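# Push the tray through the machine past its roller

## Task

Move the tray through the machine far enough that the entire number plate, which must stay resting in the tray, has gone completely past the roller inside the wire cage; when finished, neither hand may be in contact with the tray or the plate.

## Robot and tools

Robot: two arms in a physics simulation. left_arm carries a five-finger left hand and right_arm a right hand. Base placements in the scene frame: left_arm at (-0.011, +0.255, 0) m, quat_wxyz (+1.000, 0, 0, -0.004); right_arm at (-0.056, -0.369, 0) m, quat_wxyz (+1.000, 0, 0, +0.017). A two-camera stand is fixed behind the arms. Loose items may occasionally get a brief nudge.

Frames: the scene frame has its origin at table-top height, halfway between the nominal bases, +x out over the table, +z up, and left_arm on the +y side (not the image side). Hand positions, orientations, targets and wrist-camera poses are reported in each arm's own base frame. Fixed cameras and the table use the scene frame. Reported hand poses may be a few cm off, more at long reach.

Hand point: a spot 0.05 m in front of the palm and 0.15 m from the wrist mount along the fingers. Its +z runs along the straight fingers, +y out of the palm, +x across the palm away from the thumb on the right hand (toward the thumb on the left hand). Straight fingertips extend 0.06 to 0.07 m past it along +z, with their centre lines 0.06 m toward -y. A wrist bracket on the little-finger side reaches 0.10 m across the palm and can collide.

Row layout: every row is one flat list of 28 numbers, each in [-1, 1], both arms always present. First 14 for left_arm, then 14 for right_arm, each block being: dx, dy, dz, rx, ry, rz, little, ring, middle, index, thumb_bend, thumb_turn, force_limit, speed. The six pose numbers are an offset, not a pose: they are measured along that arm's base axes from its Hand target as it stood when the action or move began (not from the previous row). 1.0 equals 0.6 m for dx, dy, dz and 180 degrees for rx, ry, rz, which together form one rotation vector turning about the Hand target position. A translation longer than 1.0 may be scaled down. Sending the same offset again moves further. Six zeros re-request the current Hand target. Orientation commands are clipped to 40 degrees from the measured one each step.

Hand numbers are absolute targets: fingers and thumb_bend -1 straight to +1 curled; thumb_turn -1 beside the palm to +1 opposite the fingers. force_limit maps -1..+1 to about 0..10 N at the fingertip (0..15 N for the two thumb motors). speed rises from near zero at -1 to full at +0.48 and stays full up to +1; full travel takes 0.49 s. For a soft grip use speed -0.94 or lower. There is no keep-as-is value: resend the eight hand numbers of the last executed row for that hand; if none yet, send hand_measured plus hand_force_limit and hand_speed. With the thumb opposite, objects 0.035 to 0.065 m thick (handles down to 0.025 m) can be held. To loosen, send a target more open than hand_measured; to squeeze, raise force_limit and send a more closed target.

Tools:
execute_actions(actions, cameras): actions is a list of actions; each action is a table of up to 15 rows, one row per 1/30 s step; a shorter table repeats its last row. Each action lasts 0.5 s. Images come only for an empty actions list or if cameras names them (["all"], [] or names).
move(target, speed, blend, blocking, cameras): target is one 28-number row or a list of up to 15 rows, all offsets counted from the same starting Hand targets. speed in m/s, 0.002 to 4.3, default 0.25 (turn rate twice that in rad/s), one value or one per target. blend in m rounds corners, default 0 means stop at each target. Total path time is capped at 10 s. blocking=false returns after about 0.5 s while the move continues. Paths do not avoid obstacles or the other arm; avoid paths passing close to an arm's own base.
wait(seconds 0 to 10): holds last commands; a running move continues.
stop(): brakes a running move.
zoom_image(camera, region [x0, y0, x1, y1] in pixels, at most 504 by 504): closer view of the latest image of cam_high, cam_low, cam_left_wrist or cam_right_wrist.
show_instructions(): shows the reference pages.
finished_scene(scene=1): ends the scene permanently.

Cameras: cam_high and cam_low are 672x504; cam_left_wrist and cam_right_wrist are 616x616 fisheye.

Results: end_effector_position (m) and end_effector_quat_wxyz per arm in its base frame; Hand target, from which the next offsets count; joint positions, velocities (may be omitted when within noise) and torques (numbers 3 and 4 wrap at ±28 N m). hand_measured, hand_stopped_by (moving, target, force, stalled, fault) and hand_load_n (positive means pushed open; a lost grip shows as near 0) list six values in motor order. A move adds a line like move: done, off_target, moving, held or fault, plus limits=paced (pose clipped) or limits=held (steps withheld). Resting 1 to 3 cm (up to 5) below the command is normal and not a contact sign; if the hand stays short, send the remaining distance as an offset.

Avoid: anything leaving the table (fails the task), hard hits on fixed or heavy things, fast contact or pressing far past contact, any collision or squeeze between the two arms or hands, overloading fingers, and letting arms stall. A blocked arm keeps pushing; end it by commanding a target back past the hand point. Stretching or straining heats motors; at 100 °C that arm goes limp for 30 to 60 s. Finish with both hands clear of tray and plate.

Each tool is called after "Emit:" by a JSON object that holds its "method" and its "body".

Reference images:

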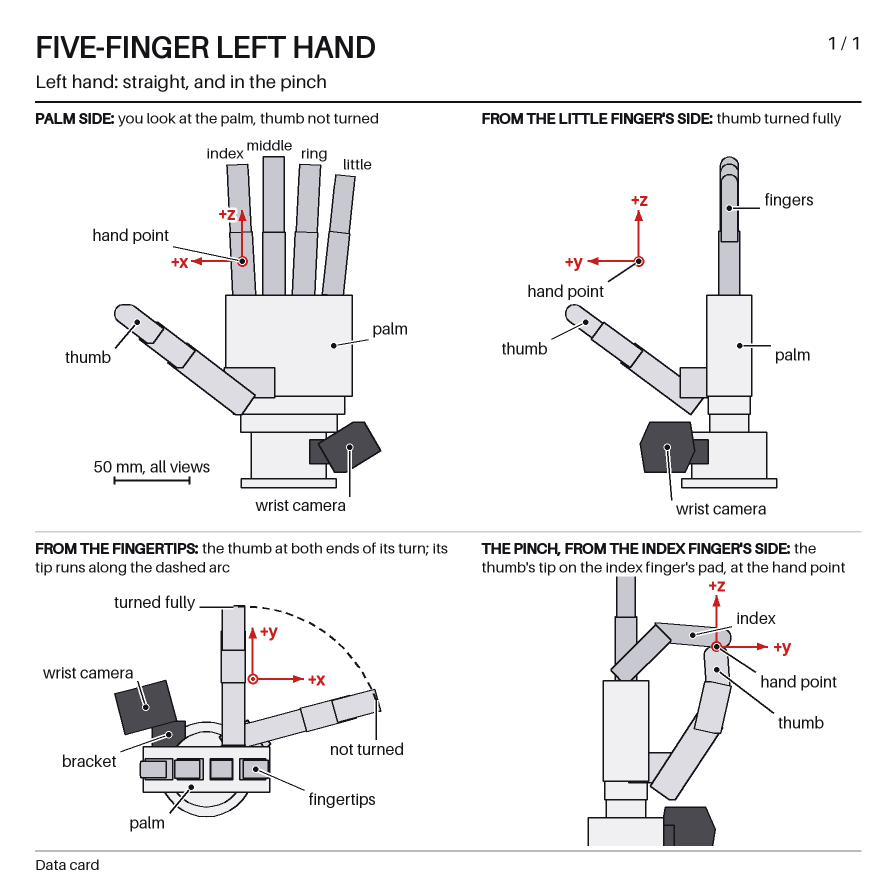

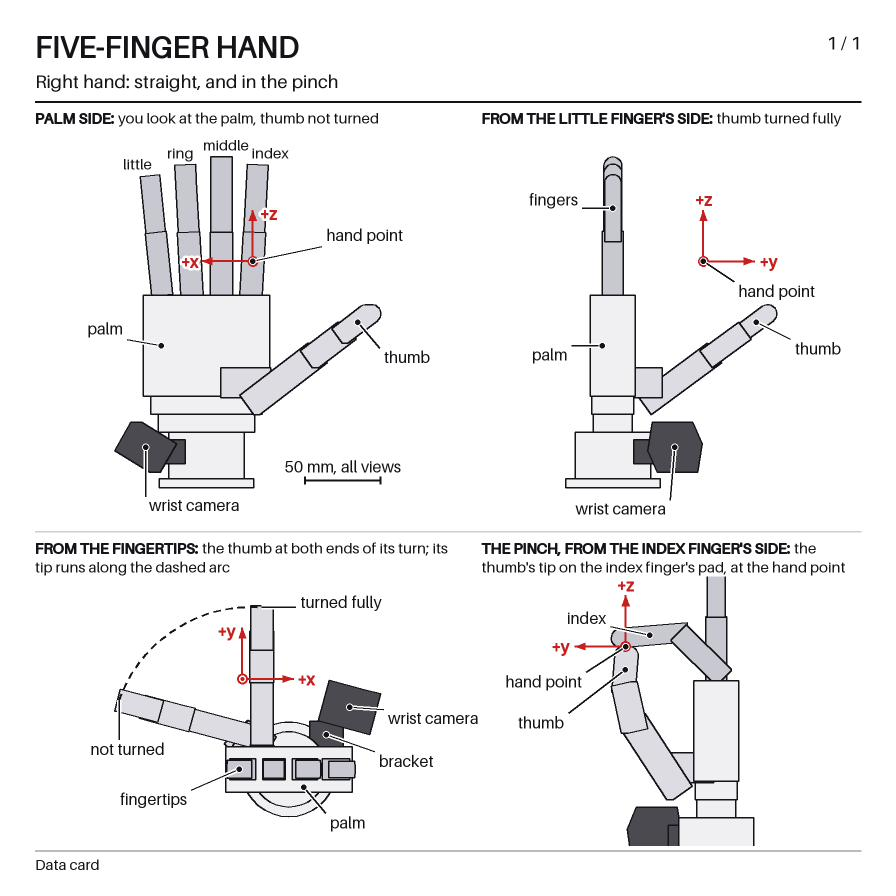

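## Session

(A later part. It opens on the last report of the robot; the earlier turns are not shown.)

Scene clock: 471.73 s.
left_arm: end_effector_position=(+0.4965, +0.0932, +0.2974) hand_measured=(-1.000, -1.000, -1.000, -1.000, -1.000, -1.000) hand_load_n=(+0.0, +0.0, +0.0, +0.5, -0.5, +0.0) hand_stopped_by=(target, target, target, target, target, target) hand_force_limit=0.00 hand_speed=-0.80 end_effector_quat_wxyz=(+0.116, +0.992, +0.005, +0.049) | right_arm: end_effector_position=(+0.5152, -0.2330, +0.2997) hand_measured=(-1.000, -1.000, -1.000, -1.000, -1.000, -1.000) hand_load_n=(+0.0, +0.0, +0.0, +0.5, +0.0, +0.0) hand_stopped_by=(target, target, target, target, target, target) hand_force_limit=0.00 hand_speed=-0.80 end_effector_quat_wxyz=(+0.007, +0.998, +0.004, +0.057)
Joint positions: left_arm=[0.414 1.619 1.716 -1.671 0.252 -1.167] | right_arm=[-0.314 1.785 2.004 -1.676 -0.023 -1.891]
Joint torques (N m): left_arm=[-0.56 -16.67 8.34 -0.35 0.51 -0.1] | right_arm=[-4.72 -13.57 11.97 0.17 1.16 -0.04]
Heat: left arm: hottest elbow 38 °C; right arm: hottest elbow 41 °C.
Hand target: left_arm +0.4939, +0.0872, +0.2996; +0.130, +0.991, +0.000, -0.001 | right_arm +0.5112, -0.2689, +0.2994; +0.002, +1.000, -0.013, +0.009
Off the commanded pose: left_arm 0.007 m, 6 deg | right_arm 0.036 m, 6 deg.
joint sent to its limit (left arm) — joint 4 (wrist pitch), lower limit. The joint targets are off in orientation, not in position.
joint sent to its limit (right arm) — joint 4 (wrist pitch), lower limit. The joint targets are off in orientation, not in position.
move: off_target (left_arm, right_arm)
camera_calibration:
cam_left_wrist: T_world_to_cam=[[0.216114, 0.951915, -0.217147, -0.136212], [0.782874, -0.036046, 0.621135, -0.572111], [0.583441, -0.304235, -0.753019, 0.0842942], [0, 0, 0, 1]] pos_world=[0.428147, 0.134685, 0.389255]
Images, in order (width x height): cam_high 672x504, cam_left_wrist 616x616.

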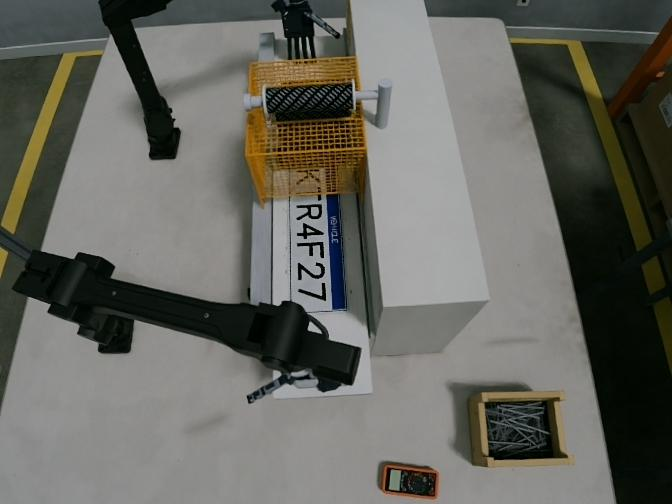

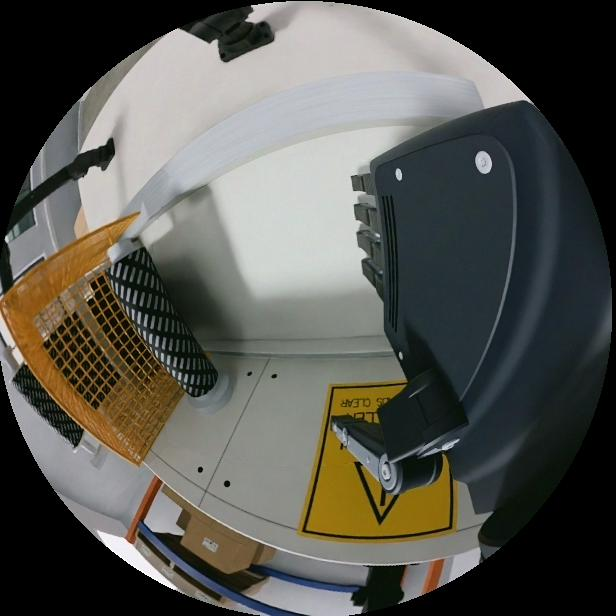

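Emit:
{"method": "move", "body": {"target": [0,0,0,0,0,0,-1,-1,-1,-1,-1,-1,0,-0.8,0,-0.07,0,0,0,0,-1,-1,-1,-1,-1,-1,0,-0.8], "speed": 0.05, "cameras": ["cam_high","cam_left_wrist"]}}

Emit:
{"method": "zoom_image", "body": {"camera": "cam_high", "region": [250, 110, 390, 220]}}

Emit:
{"method": "zoom_image", "body": {"camera": "cam_high", "region": [230, 200, 430, 430]}}

Scene clock: 486.50 s.
left_arm: end_effector_position=(+0.4965, +0.0932, +0.2974) hand_measured=(-1.000, -1.000, -1.000, -1.000, -1.000, -1.000) hand_load_n=(+0.0, +0.0, +0.0, +0.0, +0.0, +0.0) hand_stopped_by=(target, target, target, target, target, target) hand_force_limit=0.00 hand_speed=-0.80 end_effector_quat_wxyz=(+0.116, +0.992, +0.005, +0.049) | right_arm: end_effector_position=(+0.5149, -0.2578, +0.2996) hand_measured=(-1.000, -1.000, -1.000, -1.000, -1.000, -1.000) hand_load_n=(+0.0, +0.0, -1.0, +1.0, +0.0, +0.0) hand_stopped_by=(target, target, target, target, target, target) hand_force_limit=0.00 hand_speed=-0.80 end_effector_quat_wxyz=(+0.006, +0.998, +0.004, +0.061)
Joint positions: left_arm=[0.414 1.619 1.716 -1.671 0.252 -1.167] | right_arm=[-0.357 1.806 2.032 -1.68 -0.032 -1.935]
Joint torques (N m): left_arm=[-0.21 -16.32 8.51 -0.53 0.45 -0.14] | right_arm=[-6.42 -12.57 13.52 0.38 1.43 -0.27]
Heat: left arm: hottest elbow 38 °C; right arm: hottest elbow 41 °C.
Hand target: left_arm +0.4939, +0.0872, +0.2996; +0.130, +0.991, +0.000, -0.001 | right_arm +0.5112, -0.3109, +0.2993; +0.002, +1.000, -0.013, +0.009
Off the commanded pose: left_arm 0.007 m, 6 deg | right_arm 0.053 m, 6 deg.
joint sent to its limit (left arm) — joint 4 (wrist pitch), lower limit. The joint targets are off in orientation, not in position.
joint sent to its limit (right arm) — joint 4 (wrist pitch), lower limit. The joint targets are off in position and orientation.
move: off_target (left_arm, right_arm)
camera_calibration:
cam_left_wrist: T_world_to_cam=[[0.216114, 0.951915, -0.217147, -0.136212], [0.782874, -0.036046, 0.621135, -0.572111], [0.583441, -0.304235, -0.753019, 0.0842942], [0, 0, 0, 1]] pos_world=[0.428147, 0.134685, 0.389255]
Images, in order (width x height): cam_high 672x504, cam_left_wrist 616x616.

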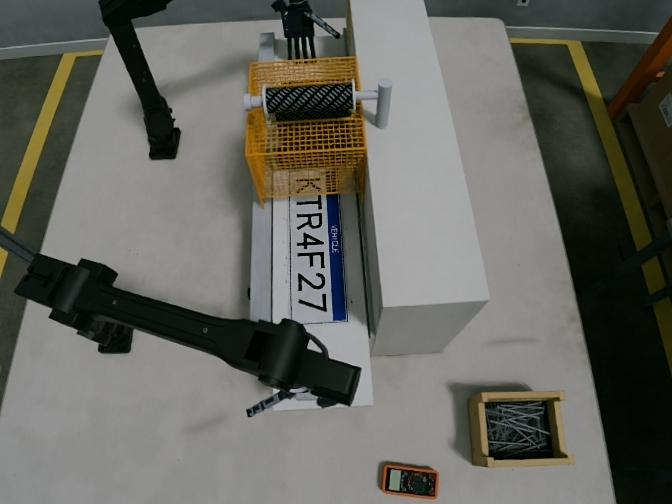

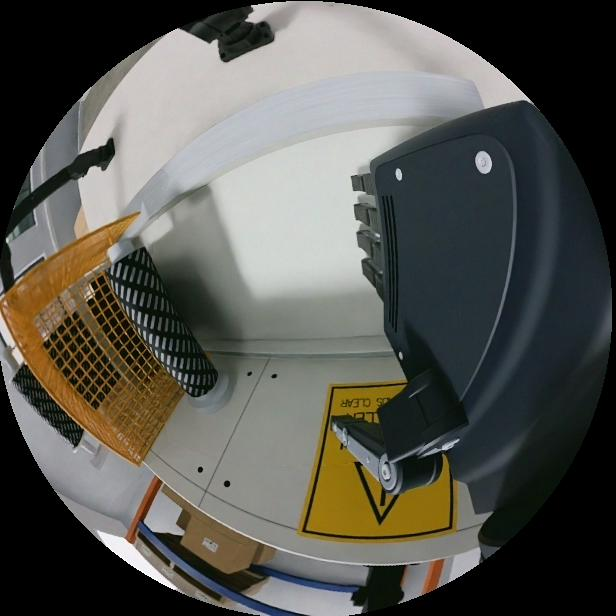

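Scaled by 3.600 from the camera's 672x504 image, which has a finer 960x720 frame.

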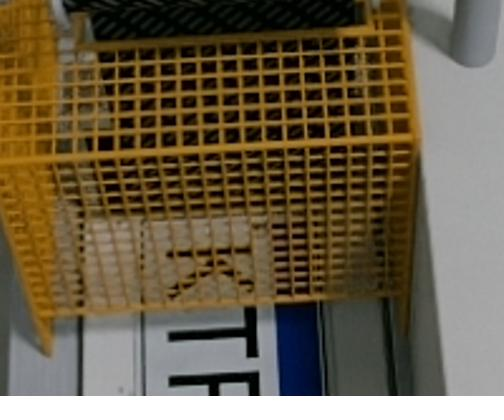

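Scaled by 2.191 from the camera's 672x504 image, which has a finer 960x720 frame.

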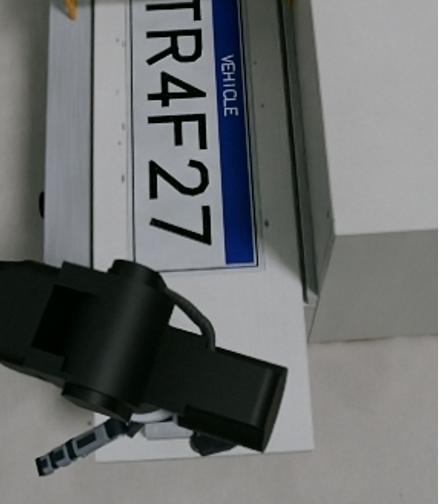

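Emit:
{"method": "move", "body": {"target": [0,0,0,0,0,0,-1,-1,-1,-1,-1,-1,0,-0.8,0,-0.02,0,0,0,0,-1,-1,-1,-1,-1,-1,0,-0.8], "speed": 0.05, "cameras": ["cam_high"]}}

Scene clock: 494.93 s.
left_arm: end_effector_position=(+0.4965, +0.0932, +0.2974) hand_measured=(-1.000, -1.000, -1.000, -1.000, -1.000, -1.000) hand_load_n=(+0.0, +0.0, +0.0, +0.0, +0.0, +0.0) hand_stopped_by=(target, target, target, target, target, target) hand_force_limit=0.00 hand_speed=-0.80 end_effector_quat_wxyz=(+0.116, +0.992, +0.005, +0.049) | right_arm: end_effector_position=(+0.5149, -0.2587, +0.2992) hand_measured=(-1.000, -1.000, -1.000, -1.000, -1.000, -1.000) hand_load_n=(+0.0, +0.0, -0.5, +1.0, +0.0, +0.0) hand_stopped_by=(target, target, target, target, target, target) hand_force_limit=0.00 hand_speed=-0.80 end_effector_quat_wxyz=(+0.002, +0.998, +0.005, +0.062)
Joint positions: left_arm=[0.414 1.619 1.716 -1.671 0.252 -1.167] | right_arm=[-0.362 1.806 2.033 -1.68 -0.041 -1.941]
Joint torques (N m): left_arm=[-1.2 -16.73 8.4 -0.66 0.45 -0.16] | right_arm=[-7.53 -11.87 14.43 0.38 1.73 -0.39]
Heat: left arm: hottest elbow 38 °C; right arm: hottest elbow 42 °C.
Hand target: left_arm +0.4939, +0.0872, +0.2996; +0.130, +0.991, +0.000, -0.001 | right_arm +0.5111, -0.3230, +0.2994; +0.002, +1.000, -0.013, +0.009
Off the commanded pose: left_arm 0.007 m, 6 deg | right_arm 0.064 m, 6 deg.
joint sent to its limit (left arm) — joint 4 (wrist pitch), lower limit. The joint targets are off in orientation, not in position.
joint sent to its limit (right arm) — joint 4 (wrist pitch), lower limit. The joint targets are off in position and orientation.
move: off_target (left_arm, right_arm)
Images, in order (width x height): cam_high 672x504.

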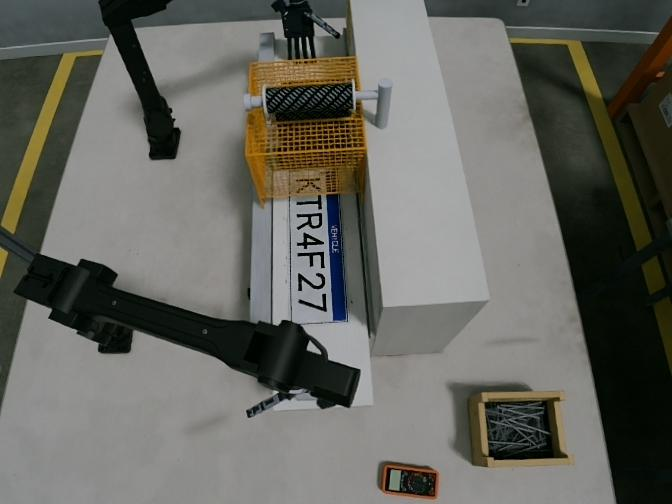

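Emit:
{"method": "move", "body": {"target": [[0,0,0,0,0,0,-1,-1,-1,-1,-1,-1,0,-0.8,0,0.16,0.005,0,0,0,-1,-1,-1,-1,-1,-1,0,-0.8],[0,0,0,0,0,0,-1,-1,-1,-1,-1,-1,0,-0.8,0,0.16,0.2,0,0,0,-1,-1,-1,-1,-1,-1,0,-0.8]], "speed": 0.1, "cameras": ["all"]}}

Emit:
{"method": "zoom_image", "body": {"camera": "cam_high", "region": [250, 110, 390, 220]}}

Emit:
{"method": "zoom_image", "body": {"camera": "cam_high", "region": [230, 200, 430, 430]}}

Scene clock: 504.30 s.
left_arm: end_effector_position=(+0.4965, +0.0932, +0.2974) hand_measured=(-1.000, -1.000, -1.000, -1.000, -1.000, -1.000) hand_load_n=(+0.0, +0.0, +0.0, +0.0, +0.0, +0.0) hand_stopped_by=(target, target, target, target, target, target) hand_force_limit=0.00 hand_speed=-0.80 end_effector_quat_wxyz=(+0.116, +0.992, +0.005, +0.049) | right_arm: end_effector_position=(+0.5045, -0.2344, +0.3957) hand_measured=(-1.000, -1.000, -1.000, -1.000, -1.000, -1.000) hand_load_n=(+0.0, +0.0, +0.0, +0.0, +0.0, +0.0) hand_stopped_by=(target, target, target, target, target, target) hand_force_limit=0.00 hand_speed=-0.80 end_effector_quat_wxyz=(+0.066, +0.988, -0.009, +0.138)
Joint positions: left_arm=[0.414 1.619 1.716 -1.671 0.252 -1.167] | right_arm=[-0.298 1.689 2.103 -1.68 0.047 -1.859]
Joint torques (N m): left_arm=[-0.79 -16.26 8.29 -0.7 0.51 -0.16] | right_arm=[0.73 -14.97 13.12 0.77 0.2 0.12]
Heat: left arm: hottest elbow 38 °C; right arm: hottest elbow 44 °C.
Hand target: left_arm +0.4939, +0.0872, +0.2996; +0.130, +0.991, +0.000, -0.001 | right_arm +0.5112, -0.2269, +0.4194; +0.002, +1.000, -0.013, +0.009
Off the commanded pose: left_arm 0.007 m, 6 deg | right_arm 0.026 m, 17 deg.
joint sent to its limit (left arm) — joint 4 (wrist pitch), lower limit. The joint targets are off in orientation, not in position.
joint sent to its limit (right arm) — joint 4 (wrist pitch), lower limit. The joint targets are off in orientation, not in position.
move: off_target (left_arm, right_arm)
camera_calibration:
cam_left_wrist: T_world_to_cam=[[0.216114, 0.951915, -0.217147, -0.136212], [0.782874, -0.036046, 0.621135, -0.572111], [0.583441, -0.304235, -0.753019, 0.0842942], [0, 0, 0, 1]] pos_world=[0.428147, 0.134685, 0.389255]
cam_right_wrist: T_world_to_cam=[[0.183166, -0.961012, 0.207137, -0.395893], [-0.936459, -0.106445, 0.334237, 0.312189], [-0.299157, -0.255196, -0.919445, 0.567717], [0, 0, 0, 1]] pos_world=[0.534703, -0.202348, 0.499644]

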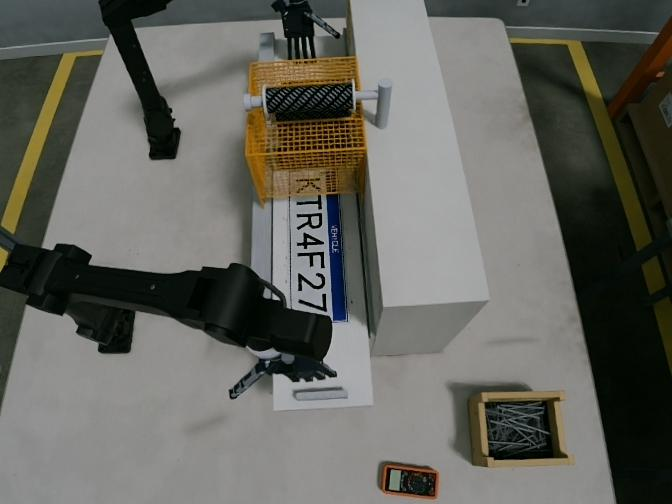

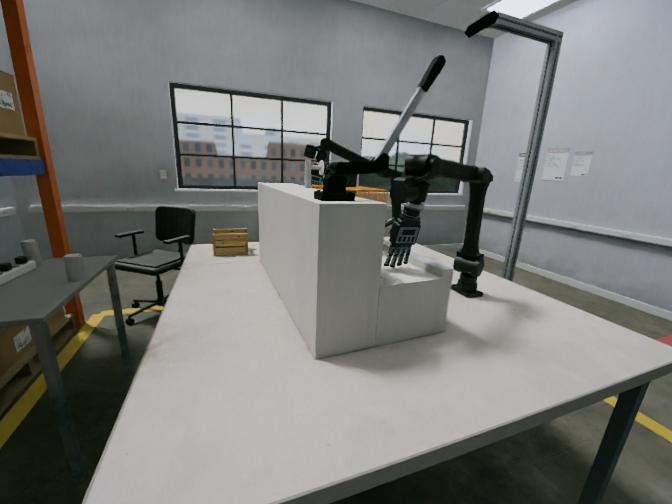

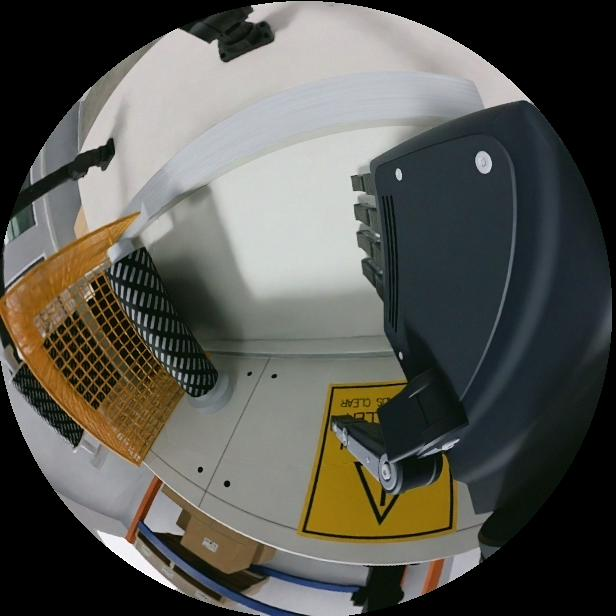

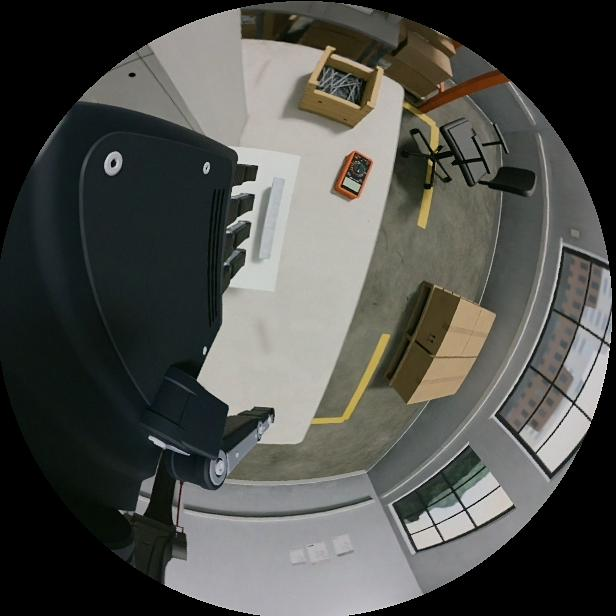

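Scaled by 3.600 from the camera's 672x504 image, which has a finer 960x720 frame.

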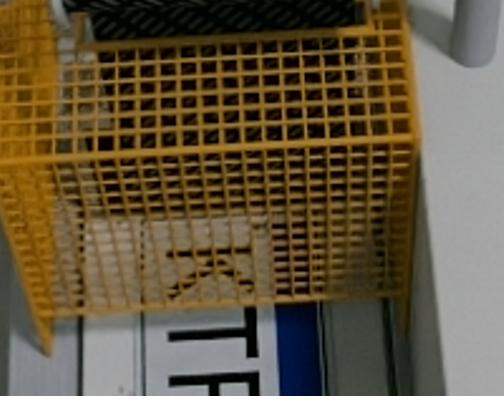

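Scaled by 2.191 from the camera's 672x504 image, which has a finer 960x720 frame.

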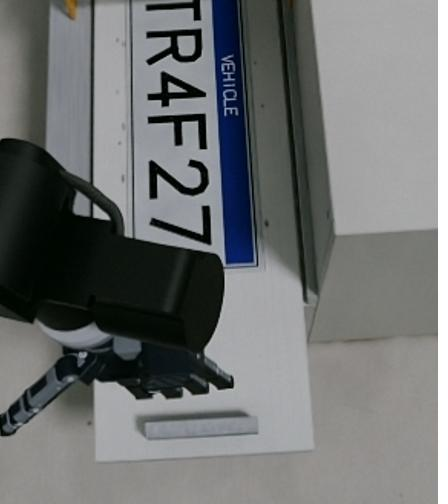

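Emit:
{"method": "finished_scene", "body": {}}

The scene is finished: the task was done.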